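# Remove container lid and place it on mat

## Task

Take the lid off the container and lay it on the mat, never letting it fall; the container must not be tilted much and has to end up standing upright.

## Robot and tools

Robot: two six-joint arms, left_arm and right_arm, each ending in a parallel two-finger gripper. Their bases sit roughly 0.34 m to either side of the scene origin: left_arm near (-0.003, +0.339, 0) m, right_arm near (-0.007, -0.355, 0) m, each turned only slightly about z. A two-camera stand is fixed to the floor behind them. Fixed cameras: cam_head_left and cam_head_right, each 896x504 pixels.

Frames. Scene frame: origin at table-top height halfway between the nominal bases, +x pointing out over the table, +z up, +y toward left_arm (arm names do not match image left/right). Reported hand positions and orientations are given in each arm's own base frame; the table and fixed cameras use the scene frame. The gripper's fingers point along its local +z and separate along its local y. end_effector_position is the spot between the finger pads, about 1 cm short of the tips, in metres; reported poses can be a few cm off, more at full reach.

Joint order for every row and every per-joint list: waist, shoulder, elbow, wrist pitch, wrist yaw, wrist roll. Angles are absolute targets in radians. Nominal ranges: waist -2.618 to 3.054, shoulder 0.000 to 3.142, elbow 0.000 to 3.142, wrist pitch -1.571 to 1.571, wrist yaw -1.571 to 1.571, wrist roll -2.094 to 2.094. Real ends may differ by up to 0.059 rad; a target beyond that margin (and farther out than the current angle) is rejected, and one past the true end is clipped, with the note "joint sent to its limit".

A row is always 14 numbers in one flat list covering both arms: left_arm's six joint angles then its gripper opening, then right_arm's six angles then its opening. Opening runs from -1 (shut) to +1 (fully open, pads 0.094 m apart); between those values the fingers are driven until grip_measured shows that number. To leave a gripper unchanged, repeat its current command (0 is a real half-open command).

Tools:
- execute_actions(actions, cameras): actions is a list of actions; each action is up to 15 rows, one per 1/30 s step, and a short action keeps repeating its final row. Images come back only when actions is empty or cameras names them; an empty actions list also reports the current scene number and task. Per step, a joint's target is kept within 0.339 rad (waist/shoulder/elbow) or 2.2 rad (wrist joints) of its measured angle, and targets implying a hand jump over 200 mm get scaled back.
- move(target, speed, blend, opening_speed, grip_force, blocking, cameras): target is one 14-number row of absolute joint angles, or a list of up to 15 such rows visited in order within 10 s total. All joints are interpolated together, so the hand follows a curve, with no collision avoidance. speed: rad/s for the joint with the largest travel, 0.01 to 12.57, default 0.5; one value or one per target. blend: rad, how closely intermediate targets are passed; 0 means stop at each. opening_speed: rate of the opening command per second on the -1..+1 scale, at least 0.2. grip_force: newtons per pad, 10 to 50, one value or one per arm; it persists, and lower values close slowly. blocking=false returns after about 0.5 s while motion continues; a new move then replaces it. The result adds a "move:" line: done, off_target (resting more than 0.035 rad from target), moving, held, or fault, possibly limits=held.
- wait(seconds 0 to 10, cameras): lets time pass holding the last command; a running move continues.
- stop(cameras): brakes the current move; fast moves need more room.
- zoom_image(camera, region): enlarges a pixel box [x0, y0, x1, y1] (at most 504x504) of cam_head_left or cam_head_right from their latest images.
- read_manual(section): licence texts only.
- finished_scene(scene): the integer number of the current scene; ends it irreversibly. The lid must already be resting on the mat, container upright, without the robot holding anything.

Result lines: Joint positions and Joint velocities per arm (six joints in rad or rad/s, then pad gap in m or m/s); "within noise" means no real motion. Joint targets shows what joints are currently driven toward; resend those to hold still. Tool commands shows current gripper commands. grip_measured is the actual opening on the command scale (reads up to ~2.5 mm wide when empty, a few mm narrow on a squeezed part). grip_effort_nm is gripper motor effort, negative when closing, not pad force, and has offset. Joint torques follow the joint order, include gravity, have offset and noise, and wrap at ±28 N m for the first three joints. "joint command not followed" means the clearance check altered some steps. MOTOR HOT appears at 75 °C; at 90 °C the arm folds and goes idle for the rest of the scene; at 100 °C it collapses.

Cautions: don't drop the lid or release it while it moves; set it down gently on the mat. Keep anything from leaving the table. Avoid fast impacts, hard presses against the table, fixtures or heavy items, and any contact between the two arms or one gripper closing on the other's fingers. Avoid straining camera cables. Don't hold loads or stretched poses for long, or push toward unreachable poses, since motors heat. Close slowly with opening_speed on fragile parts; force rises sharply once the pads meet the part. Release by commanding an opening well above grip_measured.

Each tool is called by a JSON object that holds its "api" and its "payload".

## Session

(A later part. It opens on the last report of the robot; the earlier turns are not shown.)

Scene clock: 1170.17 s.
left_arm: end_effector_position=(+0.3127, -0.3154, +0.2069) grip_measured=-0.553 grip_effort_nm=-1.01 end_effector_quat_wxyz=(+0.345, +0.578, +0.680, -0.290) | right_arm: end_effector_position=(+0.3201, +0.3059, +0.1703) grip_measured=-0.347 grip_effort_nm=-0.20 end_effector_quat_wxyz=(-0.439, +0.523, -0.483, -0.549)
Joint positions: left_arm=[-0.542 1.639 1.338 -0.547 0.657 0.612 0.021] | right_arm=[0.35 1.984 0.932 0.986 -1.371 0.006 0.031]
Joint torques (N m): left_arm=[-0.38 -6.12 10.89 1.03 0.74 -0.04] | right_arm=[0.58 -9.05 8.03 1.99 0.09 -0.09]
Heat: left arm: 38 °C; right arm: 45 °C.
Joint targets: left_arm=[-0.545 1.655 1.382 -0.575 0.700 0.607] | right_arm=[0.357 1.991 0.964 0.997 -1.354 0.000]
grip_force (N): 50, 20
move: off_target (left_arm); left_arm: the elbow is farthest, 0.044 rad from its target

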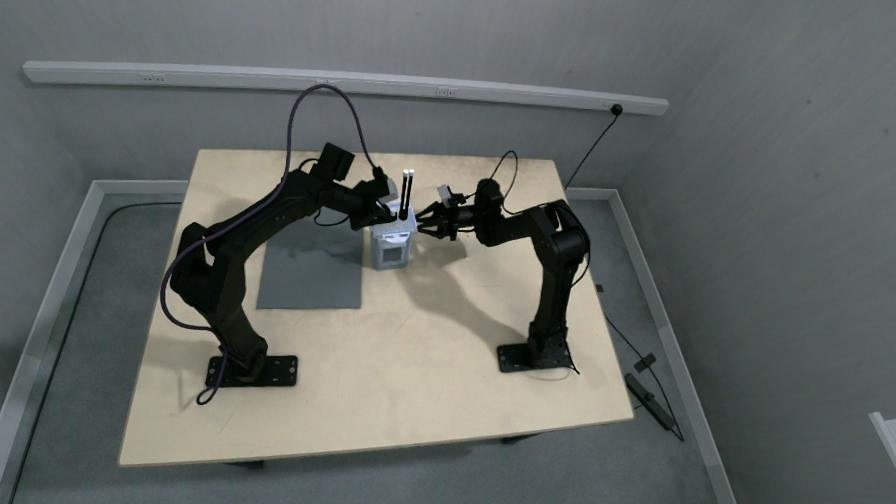

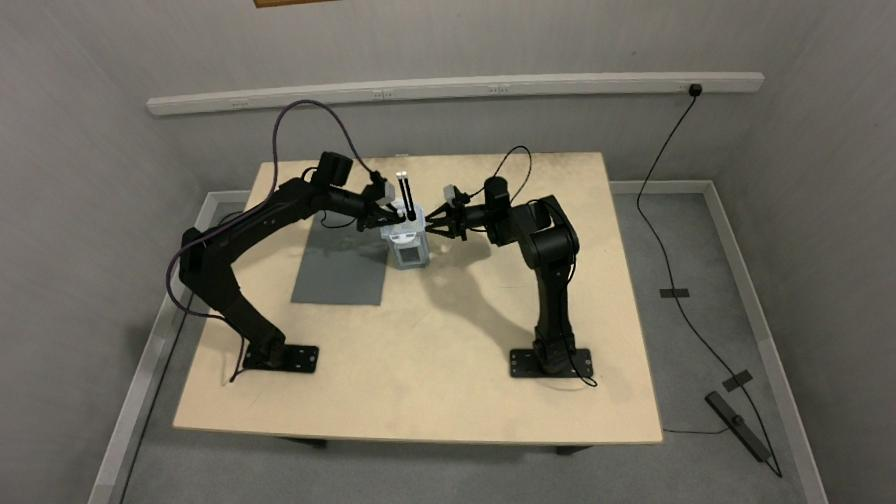

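{"api": "move", "payload": {"target": [[-0.545,1.655,1.382,-0.575,0.70,0.607,-0.75,0.357,1.991,0.964,0.997,-1.354,0,0.8],[-0.545,1.655,1.382,-0.575,0.70,0.607,-0.75,0.281,1.97,0.92,1.03,-1.43,0,0.8],[-0.545,1.655,1.382,-0.575,0.70,0.607,-0.75,0.0,1.6,0.45,1.15,-1.0,0,0.8],[-0.545,1.655,1.382,-0.575,0.70,0.607,-0.75,0.6,1.46,0.25,1.22,0.25,0,-0.36],[-0.545,1.655,1.382,-0.575,0.70,0.607,-0.75,1.2,1.46,0.25,1.25,1.1,0,-0.36]], "speed": [0.2,0.3,0.6,0.8,0.8], "blend": [0,0.02,0.1,0.1,0], "grip_force": [50,50], "cameras": ["cam_head_right","cam_head_left"]}}

Scene clock: 1262.93 s.
left_arm: end_effector_position=(+0.3119, -0.3155, +0.2068) grip_measured=-0.553 grip_effort_nm=-1.02 end_effector_quat_wxyz=(+0.344, +0.580, +0.679, -0.291) | right_arm: end_effector_position=(+0.2556, +0.2133, +0.1763) grip_measured=-0.358 grip_effort_nm=-0.16 end_effector_quat_wxyz=(+0.709, -0.030, +0.704, +0.044)
Joint positions: left_arm=[-0.542 1.639 1.338 -0.549 0.66 0.615 0.021] | right_arm=[1.193 1.48 0.27 1.228 1.088 0.004 0.03]
Joint torques (N m): left_arm=[-0.39 -6.15 10.86 1.04 0.7 -0.07] | right_arm=[0.58 -5.85 3.38 2.29 0.08 -0.07]
Heat: left arm: 39 °C; right arm: 45 °C.
Joint targets: left_arm=[-0.545 1.655 1.382 -0.575 0.700 0.607] | right_arm=[1.200 1.460 0.250 1.250 1.100 0.000]
move: off_target (left_arm); blend cut to 0 rad at target 4; left_arm: the elbow is farthest, 0.044 rad from its target

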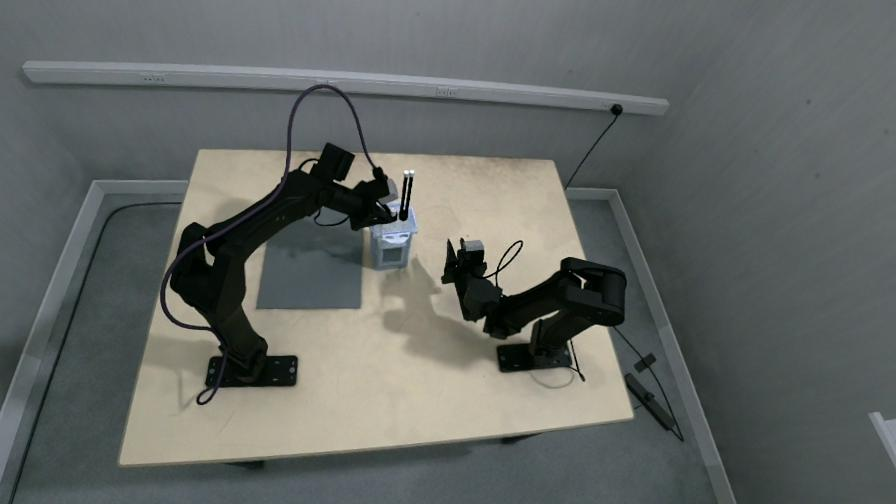

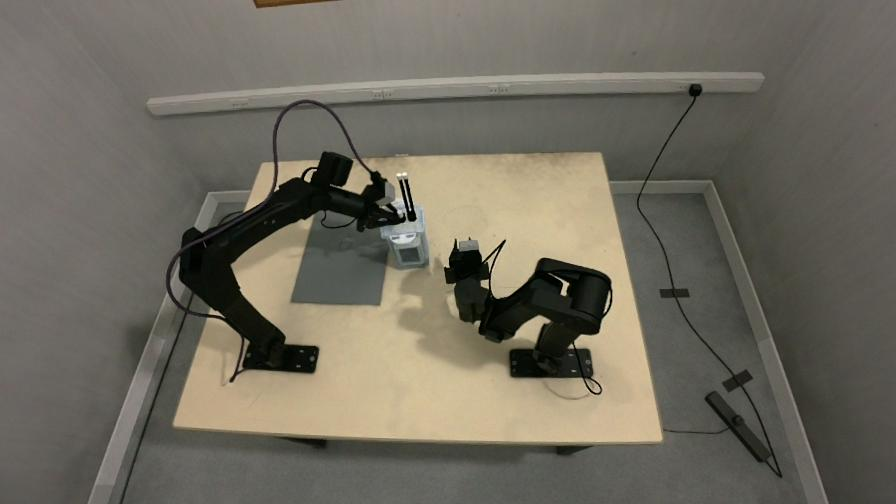

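{"api": "move", "payload": {"target": [-0.545,1.655,1.382,-0.575,0.70,0.607,-0.75,1.262,1.79,0.51,1.27,1.10,0,-0.36], "speed": 0.3, "cameras": ["cam_head_right","cam_head_left"]}}

{"api": "zoom_image", "payload": {"camera": "cam_head_right", "region": [390, 190, 470, 270]}}

{"api": "zoom_image", "payload": {"camera": "cam_head_left", "region": [370, 190, 460, 280]}}

Scene clock: 1270.33 s.
left_arm: end_effector_position=(+0.3119, -0.3155, +0.2068) grip_measured=-0.553 grip_effort_nm=-1.02 end_effector_quat_wxyz=(+0.344, +0.580, +0.679, -0.291) | right_arm: end_effector_position=(+0.2606, +0.2855, +0.1504) grip_measured=-0.358 grip_effort_nm=-0.16 end_effector_quat_wxyz=(+0.698, -0.072, +0.711, +0.043)
Joint positions: left_arm=[-0.542 1.639 1.338 -0.549 0.66 0.615 0.021] | right_arm=[1.255 1.777 0.485 1.244 1.092 0.003 0.03]
Joint torques (N m): left_arm=[-0.39 -6.13 10.91 1.04 0.71 -0.06] | right_arm=[0.53 -5.65 6.58 2.34 0.11 -0.06]
Heat: left arm: 39 °C; right arm: 44 °C.
Joint targets: left_arm=[-0.545 1.655 1.382 -0.575 0.700 0.607] | right_arm=[1.262 1.790 0.510 1.270 1.100 0.000]
move: off_target (left_arm); left_arm: the elbow is farthest, 0.044 rad from its target

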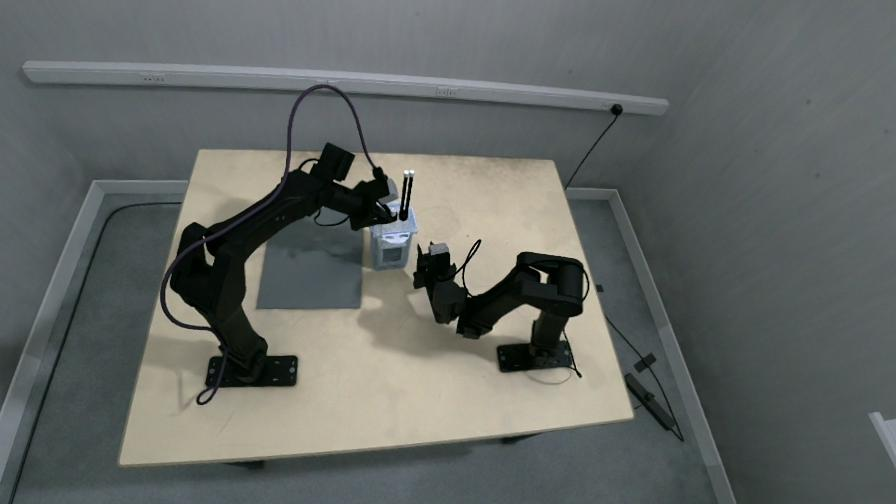

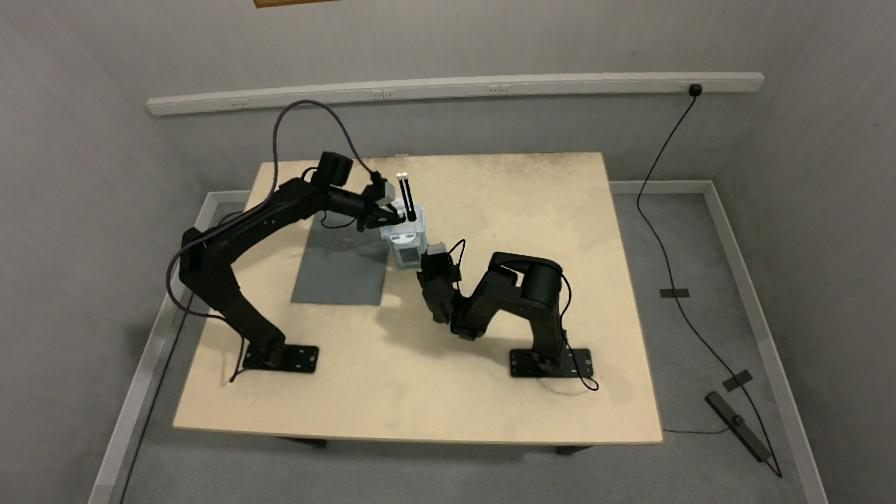

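Scaled by 6.300 from the camera's 896x504 image, which has a finer 1280x720 frame.

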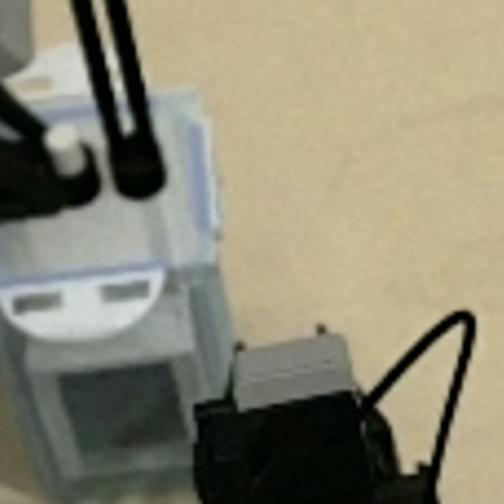

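Scaled by 5.600 from the camera's 896x504 image, which has a finer 1280x720 frame.

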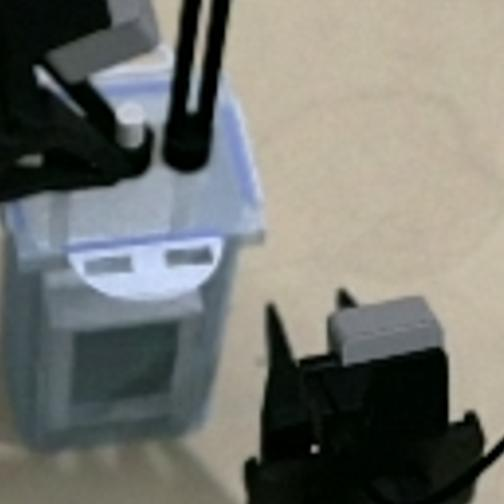

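{"api": "move", "payload": {"target": [[-0.545,1.655,1.382,-0.575,0.70,0.607,-0.75,1.15,1.6,0.32,1.25,1.0,0,-0.36],[-0.545,1.655,1.382,-0.575,0.70,0.607,-0.75,0.85,1.5,0.25,1.27,0.40,0,1],[-0.545,1.655,1.382,-0.575,0.70,0.607,-0.75,0.978,1.603,0.30,1.30,0.515,0,1]], "speed": [0.3,0.5,0.3], "blend": [0.03,0.0,0], "cameras": ["cam_head_right","cam_head_left"]}}

{"api": "zoom_image", "payload": {"camera": "cam_head_right", "region": [390, 190, 470, 270]}}

{"api": "zoom_image", "payload": {"camera": "cam_head_left", "region": [370, 190, 460, 280]}}

Scene clock: 1311.20 s.
left_arm: end_effector_position=(+0.3119, -0.3155, +0.2068) grip_measured=-0.553 grip_effort_nm=-1.02 end_effector_quat_wxyz=(+0.344, +0.580, +0.679, -0.291) | right_arm: end_effector_position=(+0.2808, +0.2589, +0.1473) grip_measured=+0.998 grip_effort_nm=0.10 end_effector_quat_wxyz=(+0.673, -0.176, +0.702, +0.152)
Joint positions: left_arm=[-0.542 1.639 1.338 -0.549 0.66 0.615 0.021] | right_arm=[0.972 1.594 0.269 1.271 0.503 0.003 0.094]
Joint torques (N m): left_arm=[-0.4 -6.13 10.89 1.04 0.71 -0.06] | right_arm=[0.5 -4.27 7.12 2.7 0.12 -0.05]
Motor temperatures (°C): left_arm=[29 36 40 30 26 26 30] | right_arm=[26 31 45 34 27 28 26]
Heat: left arm: 40 °C; right arm: 45 °C.
Joint targets: left_arm=[-0.545 1.655 1.382 -0.575 0.700 0.607] | right_arm=[0.978 1.603 0.300 1.300 0.515 0.000]
move: off_target (left_arm); left_arm: the elbow is farthest, 0.044 rad from its target

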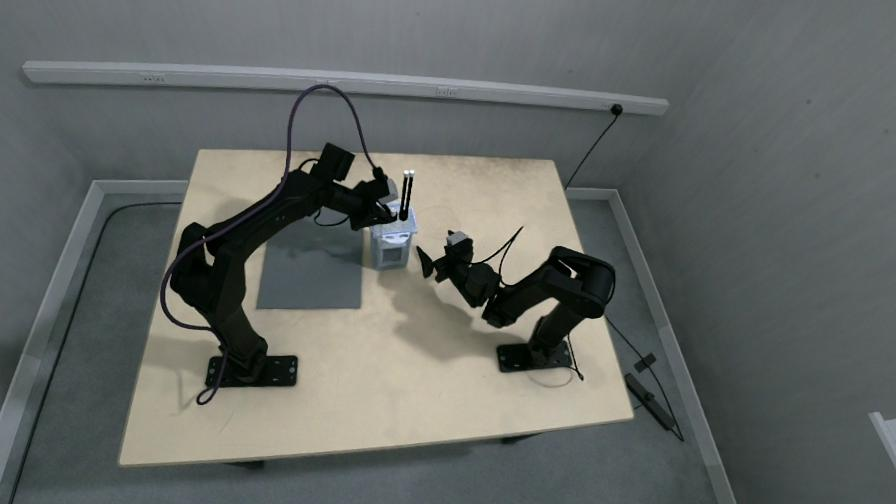

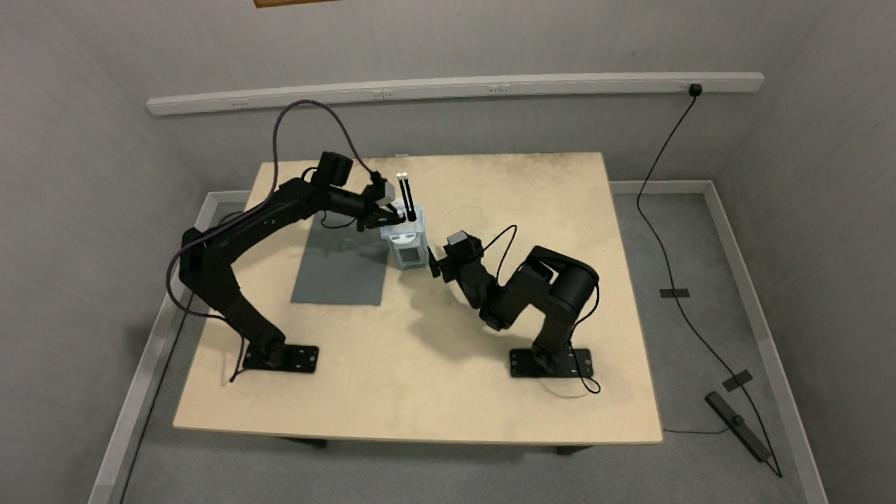

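Scaled by 6.300 from the camera's 896x504 image, which has a finer 1280x720 frame.

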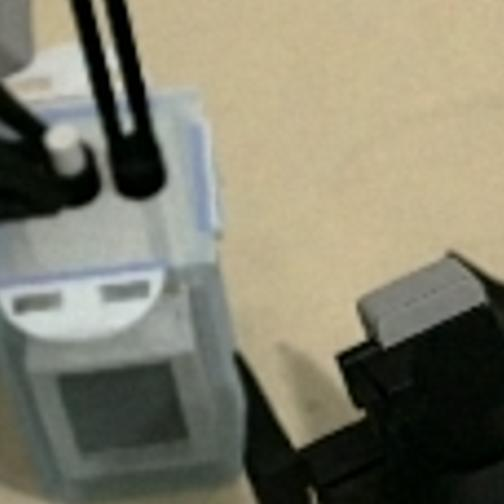

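Scaled by 5.600 from the camera's 896x504 image, which has a finer 1280x720 frame.

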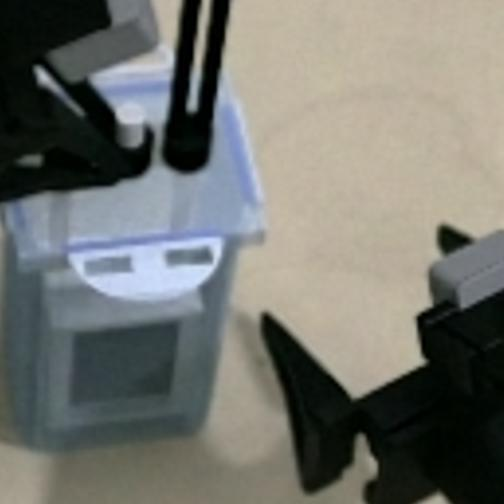

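{"api": "move", "payload": {"target": [-0.545,1.655,1.382,-0.575,0.70,0.607,-0.75,0.891,1.661,0.375,1.335,0.419,0,1], "speed": 0.1, "cameras": ["cam_head_right","cam_head_left"]}}

{"api": "zoom_image", "payload": {"camera": "cam_head_right", "region": [400, 200, 450, 260]}}

{"api": "zoom_image", "payload": {"camera": "cam_head_left", "region": [390, 200, 450, 270]}}

Scene clock: 1336.67 s.
left_arm: end_effector_position=(+0.3119, -0.3155, +0.2068) grip_measured=-0.553 grip_effort_nm=-1.02 end_effector_quat_wxyz=(+0.344, +0.580, +0.679, -0.291) | right_arm: end_effector_position=(+0.3057, +0.2659, +0.1623) grip_measured=+0.998 grip_effort_nm=0.10 end_effector_quat_wxyz=(+0.688, -0.164, +0.687, +0.167)
Joint positions: left_arm=[-0.542 1.639 1.338 -0.549 0.66 0.615 0.021] | right_arm=[0.898 1.649 0.348 1.303 0.425 0.003 0.094]
Joint torques (N m): left_arm=[-0.43 -6.15 10.91 1.04 0.71 -0.07] | right_arm=[-0.61 -4.7 6.97 2.75 -0.04 -0.05]
Heat: left arm: 40 °C; right arm: 44 °C.
Joint targets: left_arm=[-0.545 1.655 1.382 -0.575 0.700 0.607] | right_arm=[0.891 1.661 0.375 1.335 0.419 0.000]
move: off_target (left_arm); left_arm: the elbow is farthest, 0.044 rad from its target

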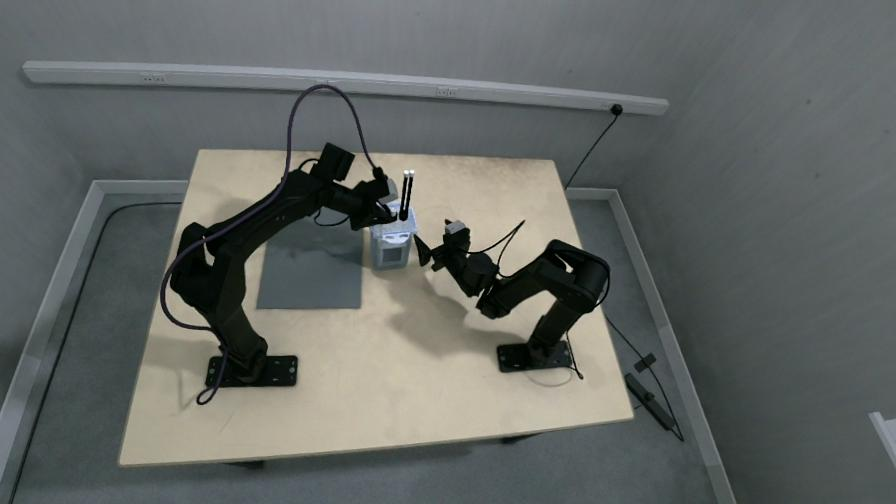

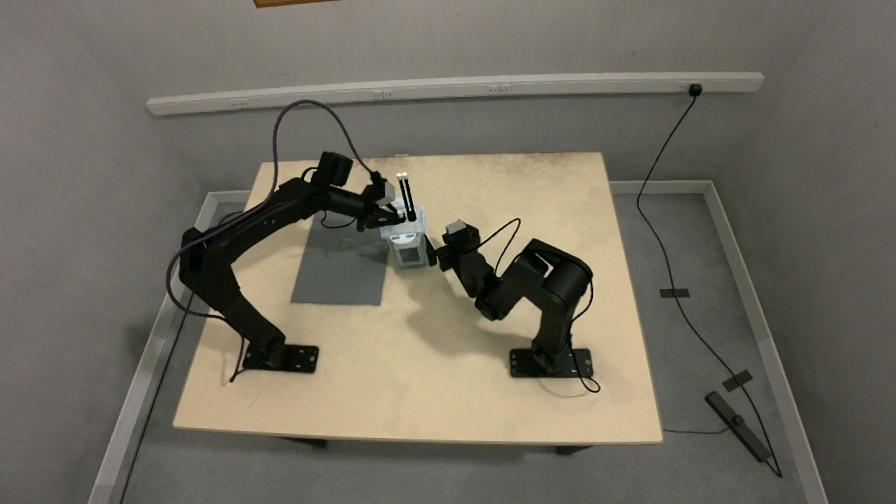

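Scaled by 8.400 from the camera's 896x504 image, which has a finer 1280x720 frame.

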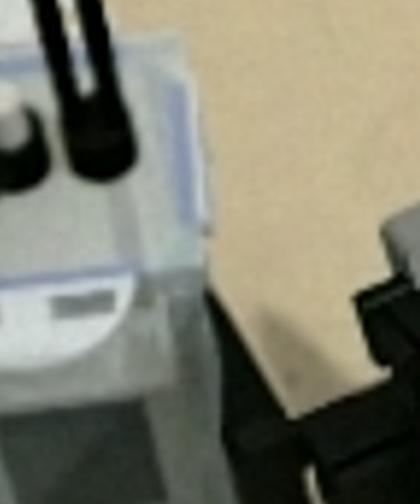

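Scaled by 7.200 from the camera's 896x504 image, which has a finer 1280x720 frame.

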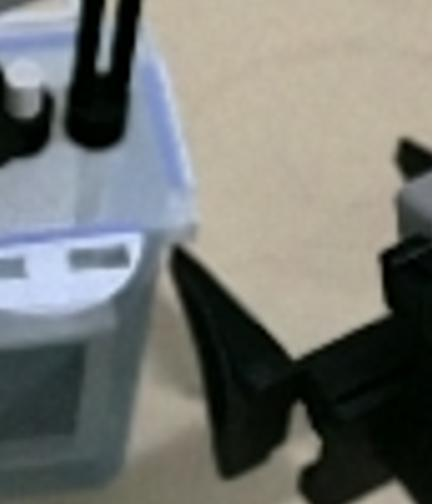

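{"api": "move", "payload": {"target": [-0.545,1.655,1.382,-0.575,0.70,0.607,-0.75,0.826,1.73,0.457,1.312,0.354,0,1], "speed": 0.08, "cameras": ["cam_head_right","cam_head_left"]}}

{"api": "zoom_image", "payload": {"camera": "cam_head_right", "region": [400, 200, 450, 260]}}

{"api": "zoom_image", "payload": {"camera": "cam_head_left", "region": [390, 200, 450, 270]}}

Scene clock: 1353.13 s.
left_arm: end_effector_position=(+0.3119, -0.3155, +0.2068) grip_measured=-0.553 grip_effort_nm=-1.02 end_effector_quat_wxyz=(+0.344, +0.580, +0.679, -0.291) | right_arm: end_effector_position=(+0.3312, +0.2709, +0.1648) grip_measured=+0.998 grip_effort_nm=0.10 end_effector_quat_wxyz=(+0.692, -0.161, +0.683, +0.169)
Joint positions: left_arm=[-0.542 1.639 1.338 -0.549 0.66 0.615 0.021] | right_arm=[0.833 1.717 0.428 1.304 0.362 0.003 0.094]
Joint torques (N m): left_arm=[-0.38 -6.15 10.89 1.03 0.7 -0.07] | right_arm=[-0.61 -5.37 7.17 2.49 -0.08 -0.05]
Heat: left arm: 40 °C; right arm: 44 °C.
Joint targets: left_arm=[-0.545 1.655 1.382 -0.575 0.700 0.607] | right_arm=[0.826 1.730 0.457 1.312 0.354 0.000]
move: off_target (left_arm); left_arm: the elbow is farthest, 0.044 rad from its target

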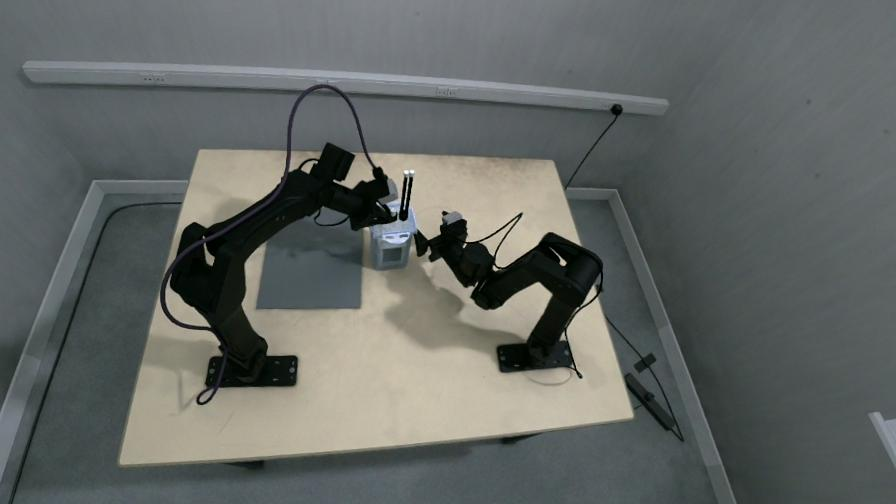

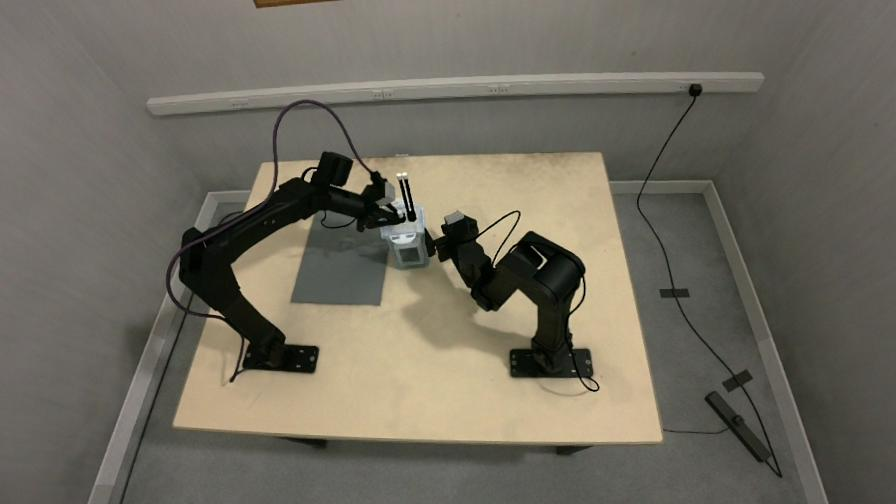

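Scaled by 8.400 from the camera's 896x504 image, which has a finer 1280x720 frame.

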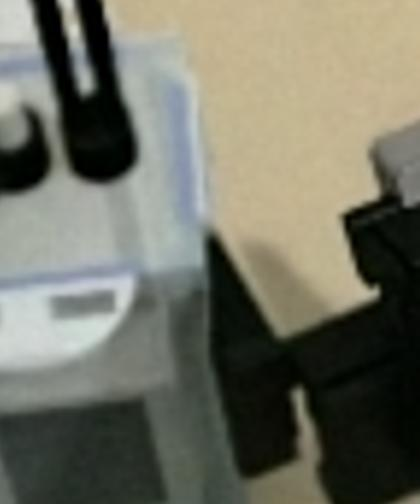

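Scaled by 7.200 from the camera's 896x504 image, which has a finer 1280x720 frame.

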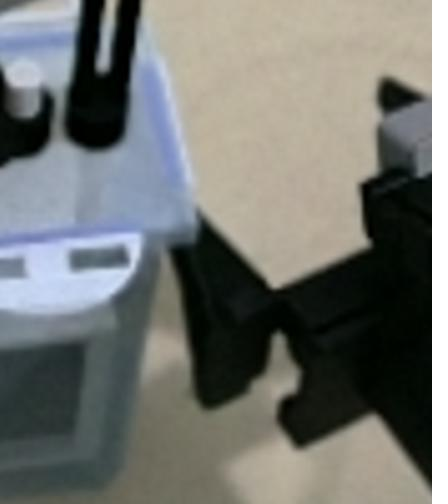

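{"api": "move", "payload": {"target": [-0.545,1.655,1.382,-0.575,0.70,0.607,-0.75,0.811,1.745,0.490,1.285,0.342,0,1], "speed": 0.08, "cameras": ["cam_head_right","cam_head_left"]}}

{"api": "zoom_image", "payload": {"camera": "cam_head_right", "region": [400, 200, 450, 260]}}

Scene clock: 1372.53 s.
left_arm: end_effector_position=(+0.3119, -0.3155, +0.2068) grip_measured=-0.553 grip_effort_nm=-1.02 end_effector_quat_wxyz=(+0.344, +0.580, +0.679, -0.291) | right_arm: end_effector_position=(+0.3386, +0.2724, +0.1622) grip_measured=+0.998 grip_effort_nm=0.10 end_effector_quat_wxyz=(+0.689, -0.162, +0.687, +0.165)
Joint positions: left_arm=[-0.542 1.639 1.338 -0.549 0.66 0.615 0.021] | right_arm=[0.818 1.734 0.454 1.283 0.351 0.003 0.094]
Joint torques (N m): left_arm=[-0.4 -6.12 10.85 1.04 0.71 -0.07] | right_arm=[-0.64 -5.76 7.88 2.44 -0.08 -0.05]
Heat: left arm: 40 °C; right arm: 45 °C.
Joint targets: left_arm=[-0.545 1.655 1.382 -0.575 0.700 0.607] | right_arm=[0.811 1.745 0.490 1.285 0.342 0.000]
move: off_target (left_arm, right_arm); left_arm: the elbow is farthest, 0.044 rad from its target; right_arm: the elbow is farthest, 0.036 rad from its target

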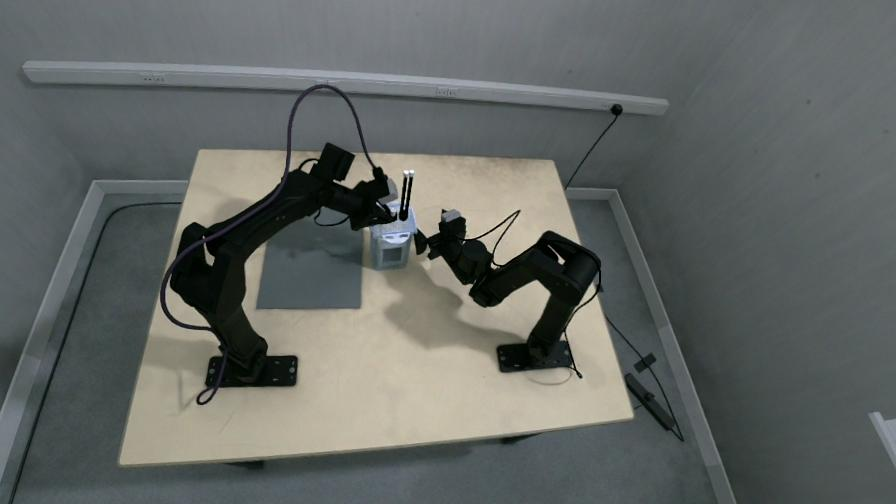

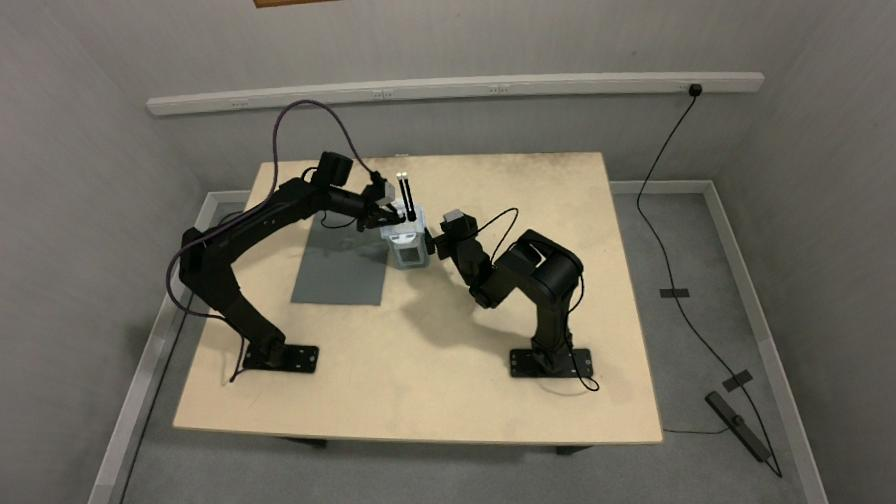

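Scaled by 8.400 from the camera's 896x504 image, which has a finer 1280x720 frame.

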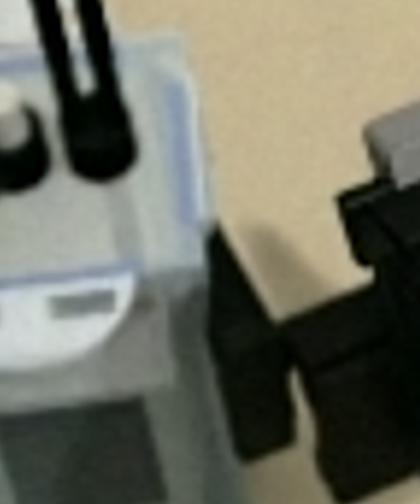

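{"api": "move", "payload": {"target": [-0.545,1.655,1.382,-0.575,0.70,0.607,-0.75,0.747,1.645,0.44,1.22,0.279,0,1], "speed": 0.06, "cameras": ["cam_head_right","cam_head_left"]}}

{"api": "zoom_image", "payload": {"camera": "cam_head_right", "region": [400, 200, 450, 260]}}

{"api": "zoom_image", "payload": {"camera": "cam_head_left", "region": [390, 200, 450, 270]}}

Scene clock: 1383.00 s.
left_arm: end_effector_position=(+0.3119, -0.3155, +0.2068) grip_measured=-0.553 grip_effort_nm=-1.02 end_effector_quat_wxyz=(+0.345, +0.580, +0.679, -0.291) | right_arm: end_effector_position=(+0.3479, +0.2588, +0.1786) grip_measured=+0.998 grip_effort_nm=0.10 end_effector_quat_wxyz=(+0.695, -0.159, +0.681, +0.170)
Joint positions: left_arm=[-0.542 1.639 1.338 -0.549 0.66 0.616 0.021] | right_arm=[0.755 1.667 0.454 1.237 0.285 0.003 0.094]
Joint torques (N m): left_arm=[-0.39 -6.13 10.91 1.04 0.71 -0.07] | right_arm=[-0.64 -8.25 4.15 2.19 -0.03 -0.06]
Heat: left arm: 40 °C; right arm: 45 °C.
Joint targets: left_arm=[-0.545 1.655 1.382 -0.575 0.700 0.607] | right_arm=[0.747 1.645 0.440 1.220 0.279 0.000]
move: off_target (left_arm); left_arm: the elbow is farthest, 0.044 rad from its target

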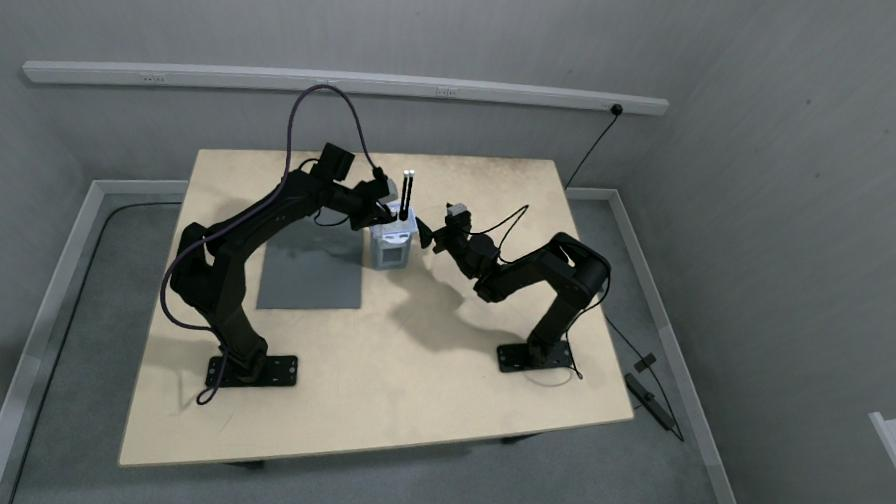

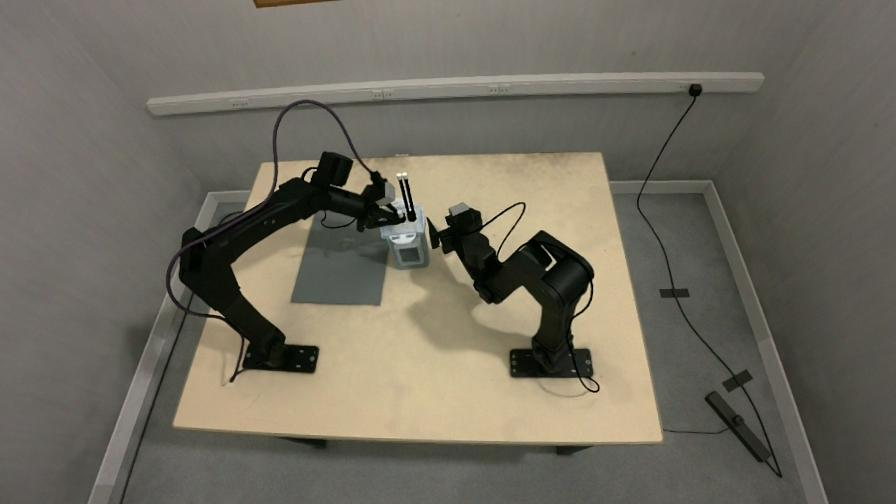

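Scaled by 8.400 from the camera's 896x504 image, which has a finer 1280x720 frame.

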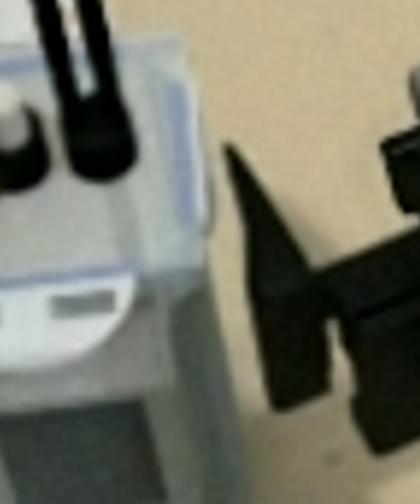

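Scaled by 7.200 from the camera's 896x504 image, which has a finer 1280x720 frame.

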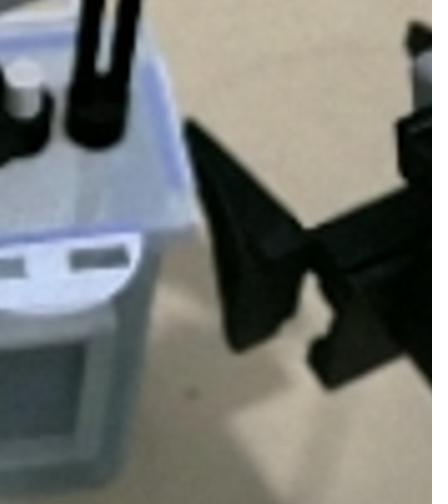

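{"api": "move", "payload": {"target": [[-0.545,1.655,1.382,-0.575,0.70,0.607,-0.75,0.978,1.603,0.31,1.33,0.515,0,1],[-0.545,1.655,1.382,-0.575,0.70,0.607,-0.75,0.902,1.66,0.388,1.312,0.43,0,1],[-0.545,1.655,1.382,-0.575,0.70,0.607,-0.75,0.826,1.741,0.498,1.275,0.357,0,1]], "speed": [0.2,0.15,0.08], "cameras": ["cam_head_right","cam_head_left"]}}

{"api": "zoom_image", "payload": {"camera": "cam_head_right", "region": [400, 200, 450, 260]}}

{"api": "zoom_image", "payload": {"camera": "cam_head_left", "region": [390, 200, 450, 270]}}

Scene clock: 1409.40 s.
left_arm: end_effector_position=(+0.3167, -0.3121, +0.2071) grip_measured=-0.553 grip_effort_nm=-1.02 end_effector_quat_wxyz=(+0.347, +0.575, +0.685, -0.284) | right_arm: end_effector_position=(+0.3360, +0.2740, +0.1671) grip_measured=+0.998 grip_effort_nm=0.10 end_effector_quat_wxyz=(+0.693, -0.157, +0.684, +0.166)
Joint positions: left_arm=[-0.534 1.639 1.342 -0.551 0.646 0.611 0.021] | right_arm=[0.834 1.726 0.454 1.289 0.372 0.003 0.094]
Joint torques (N m): left_arm=[-1.09 -6.12 10.47 1.07 0.85 -0.03] | right_arm=[-0.73 -5.41 8.5 2.25 -0.12 -0.05]
Heat: left arm: 41 °C; right arm: 44 °C.
Joint targets: left_arm=[-0.545 1.655 1.382 -0.575 0.700 0.607] | right_arm=[0.826 1.741 0.498 1.275 0.357 0.000]
move: off_target (left_arm, right_arm); left_arm: the wrist yaw is farthest, 0.054 rad from its target; right_arm: the elbow is farthest, 0.044 rad from its target

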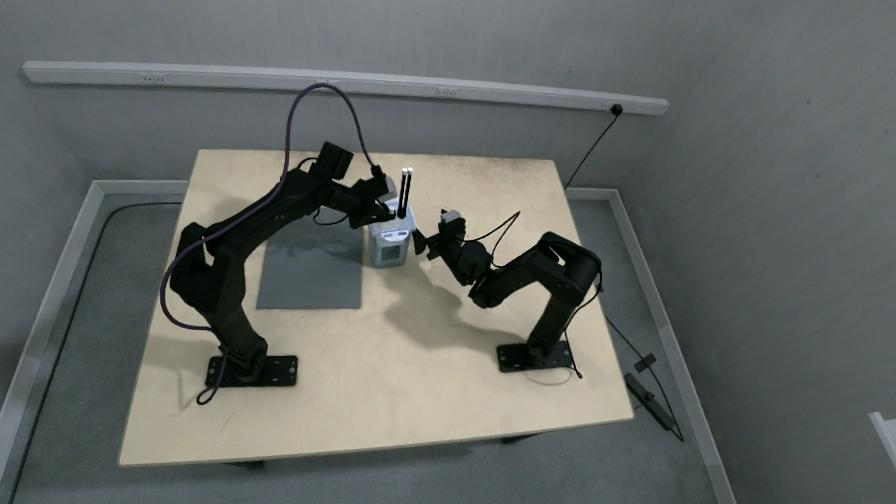

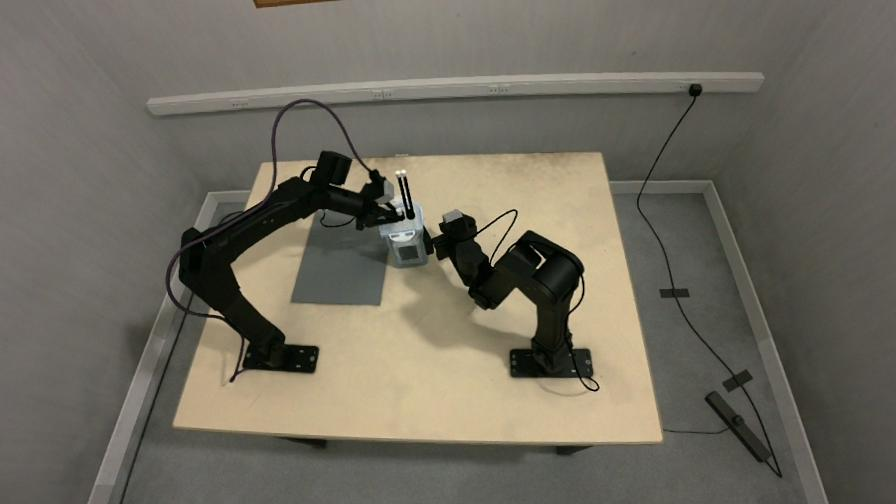

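Scaled by 8.400 from the camera's 896x504 image, which has a finer 1280x720 frame.

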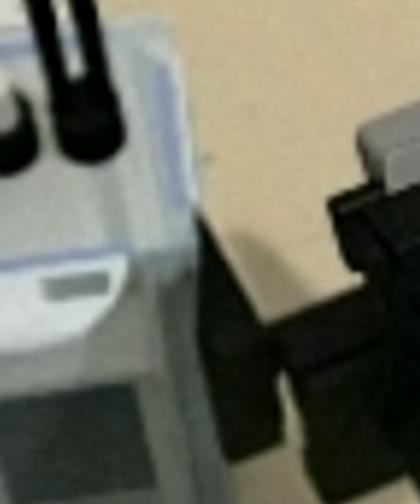

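Scaled by 7.200 from the camera's 896x504 image, which has a finer 1280x720 frame.

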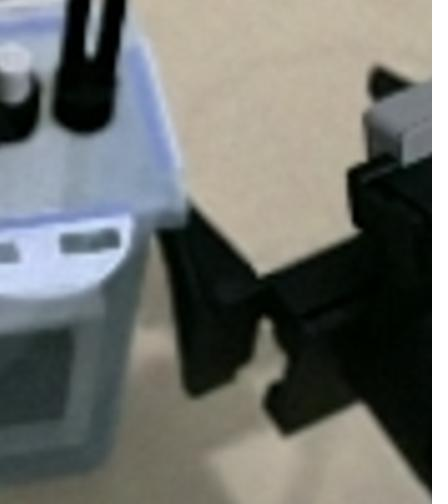

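{"api": "move", "payload": {"target": [-0.545,1.655,1.382,-0.575,0.70,0.607,-0.75,0.778,1.67,0.387,1.255,0.31,0,1], "speed": 0.06, "cameras": ["cam_head_right","cam_head_left"]}}

{"api": "zoom_image", "payload": {"camera": "cam_head_right", "region": [400, 200, 450, 260]}}

{"api": "zoom_image", "payload": {"camera": "cam_head_left", "region": [390, 200, 450, 270]}}

Scene clock: 1423.20 s.
left_arm: end_effector_position=(+0.3161, -0.3124, +0.2072) grip_measured=-0.553 grip_effort_nm=-1.02 end_effector_quat_wxyz=(+0.346, +0.575, +0.684, -0.285) | right_arm: end_effector_position=(+0.3360, +0.2582, +0.1584) grip_measured=+0.998 grip_effort_nm=0.10 end_effector_quat_wxyz=(+0.683, -0.167, +0.693, +0.162)
Joint positions: left_arm=[-0.534 1.639 1.342 -0.552 0.649 0.61 0.021] | right_arm=[0.786 1.693 0.406 1.271 0.316 0.002 0.094]
Joint torques (N m): left_arm=[-1.11 -6.13 10.48 1.07 0.81 -0.03] | right_arm=[-0.66 -8.17 3.38 2.28 -0.1 -0.04]
Heat: left arm: 42 °C; right arm: 44 °C.
Joint targets: left_arm=[-0.545 1.655 1.382 -0.575 0.700 0.607] | right_arm=[0.778 1.670 0.387 1.255 0.310 0.000]
move: off_target (left_arm); left_arm: the wrist yaw is farthest, 0.051 rad from its target

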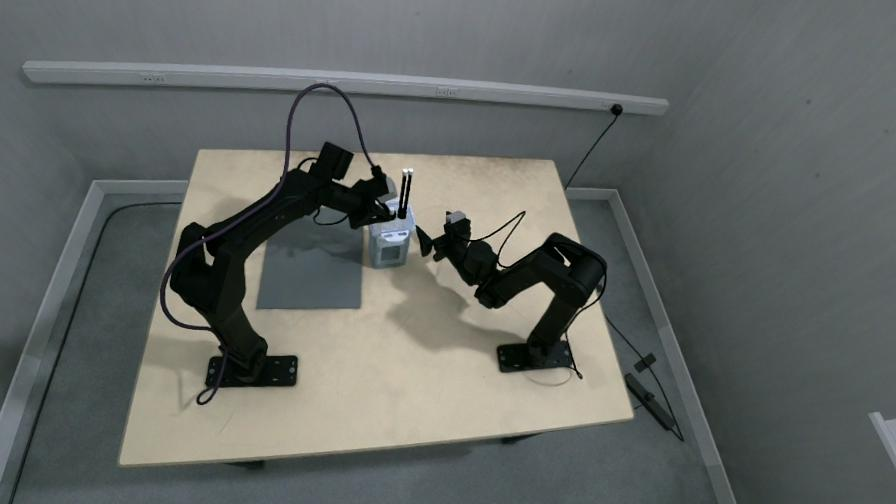

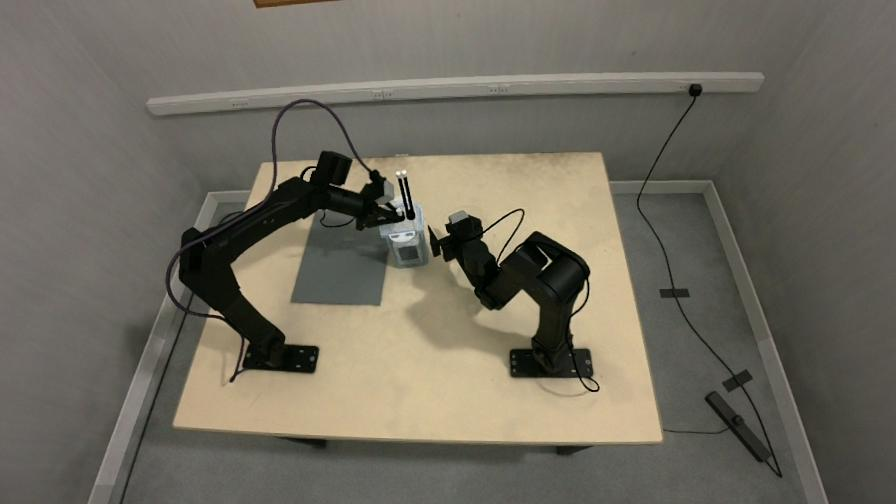

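Scaled by 8.400 from the camera's 896x504 image, which has a finer 1280x720 frame.

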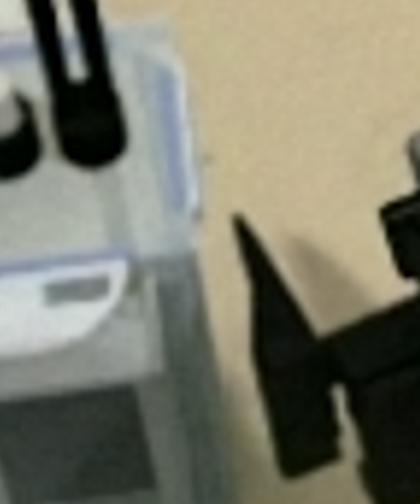

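Scaled by 7.200 from the camera's 896x504 image, which has a finer 1280x720 frame.

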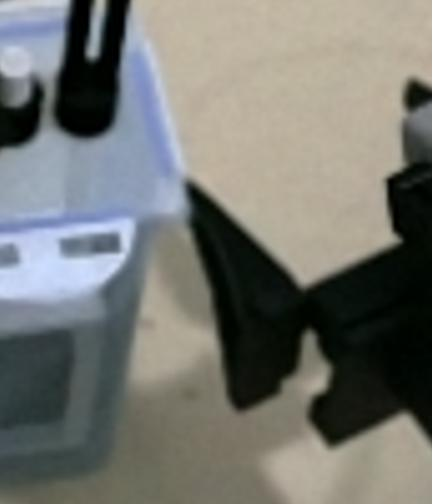

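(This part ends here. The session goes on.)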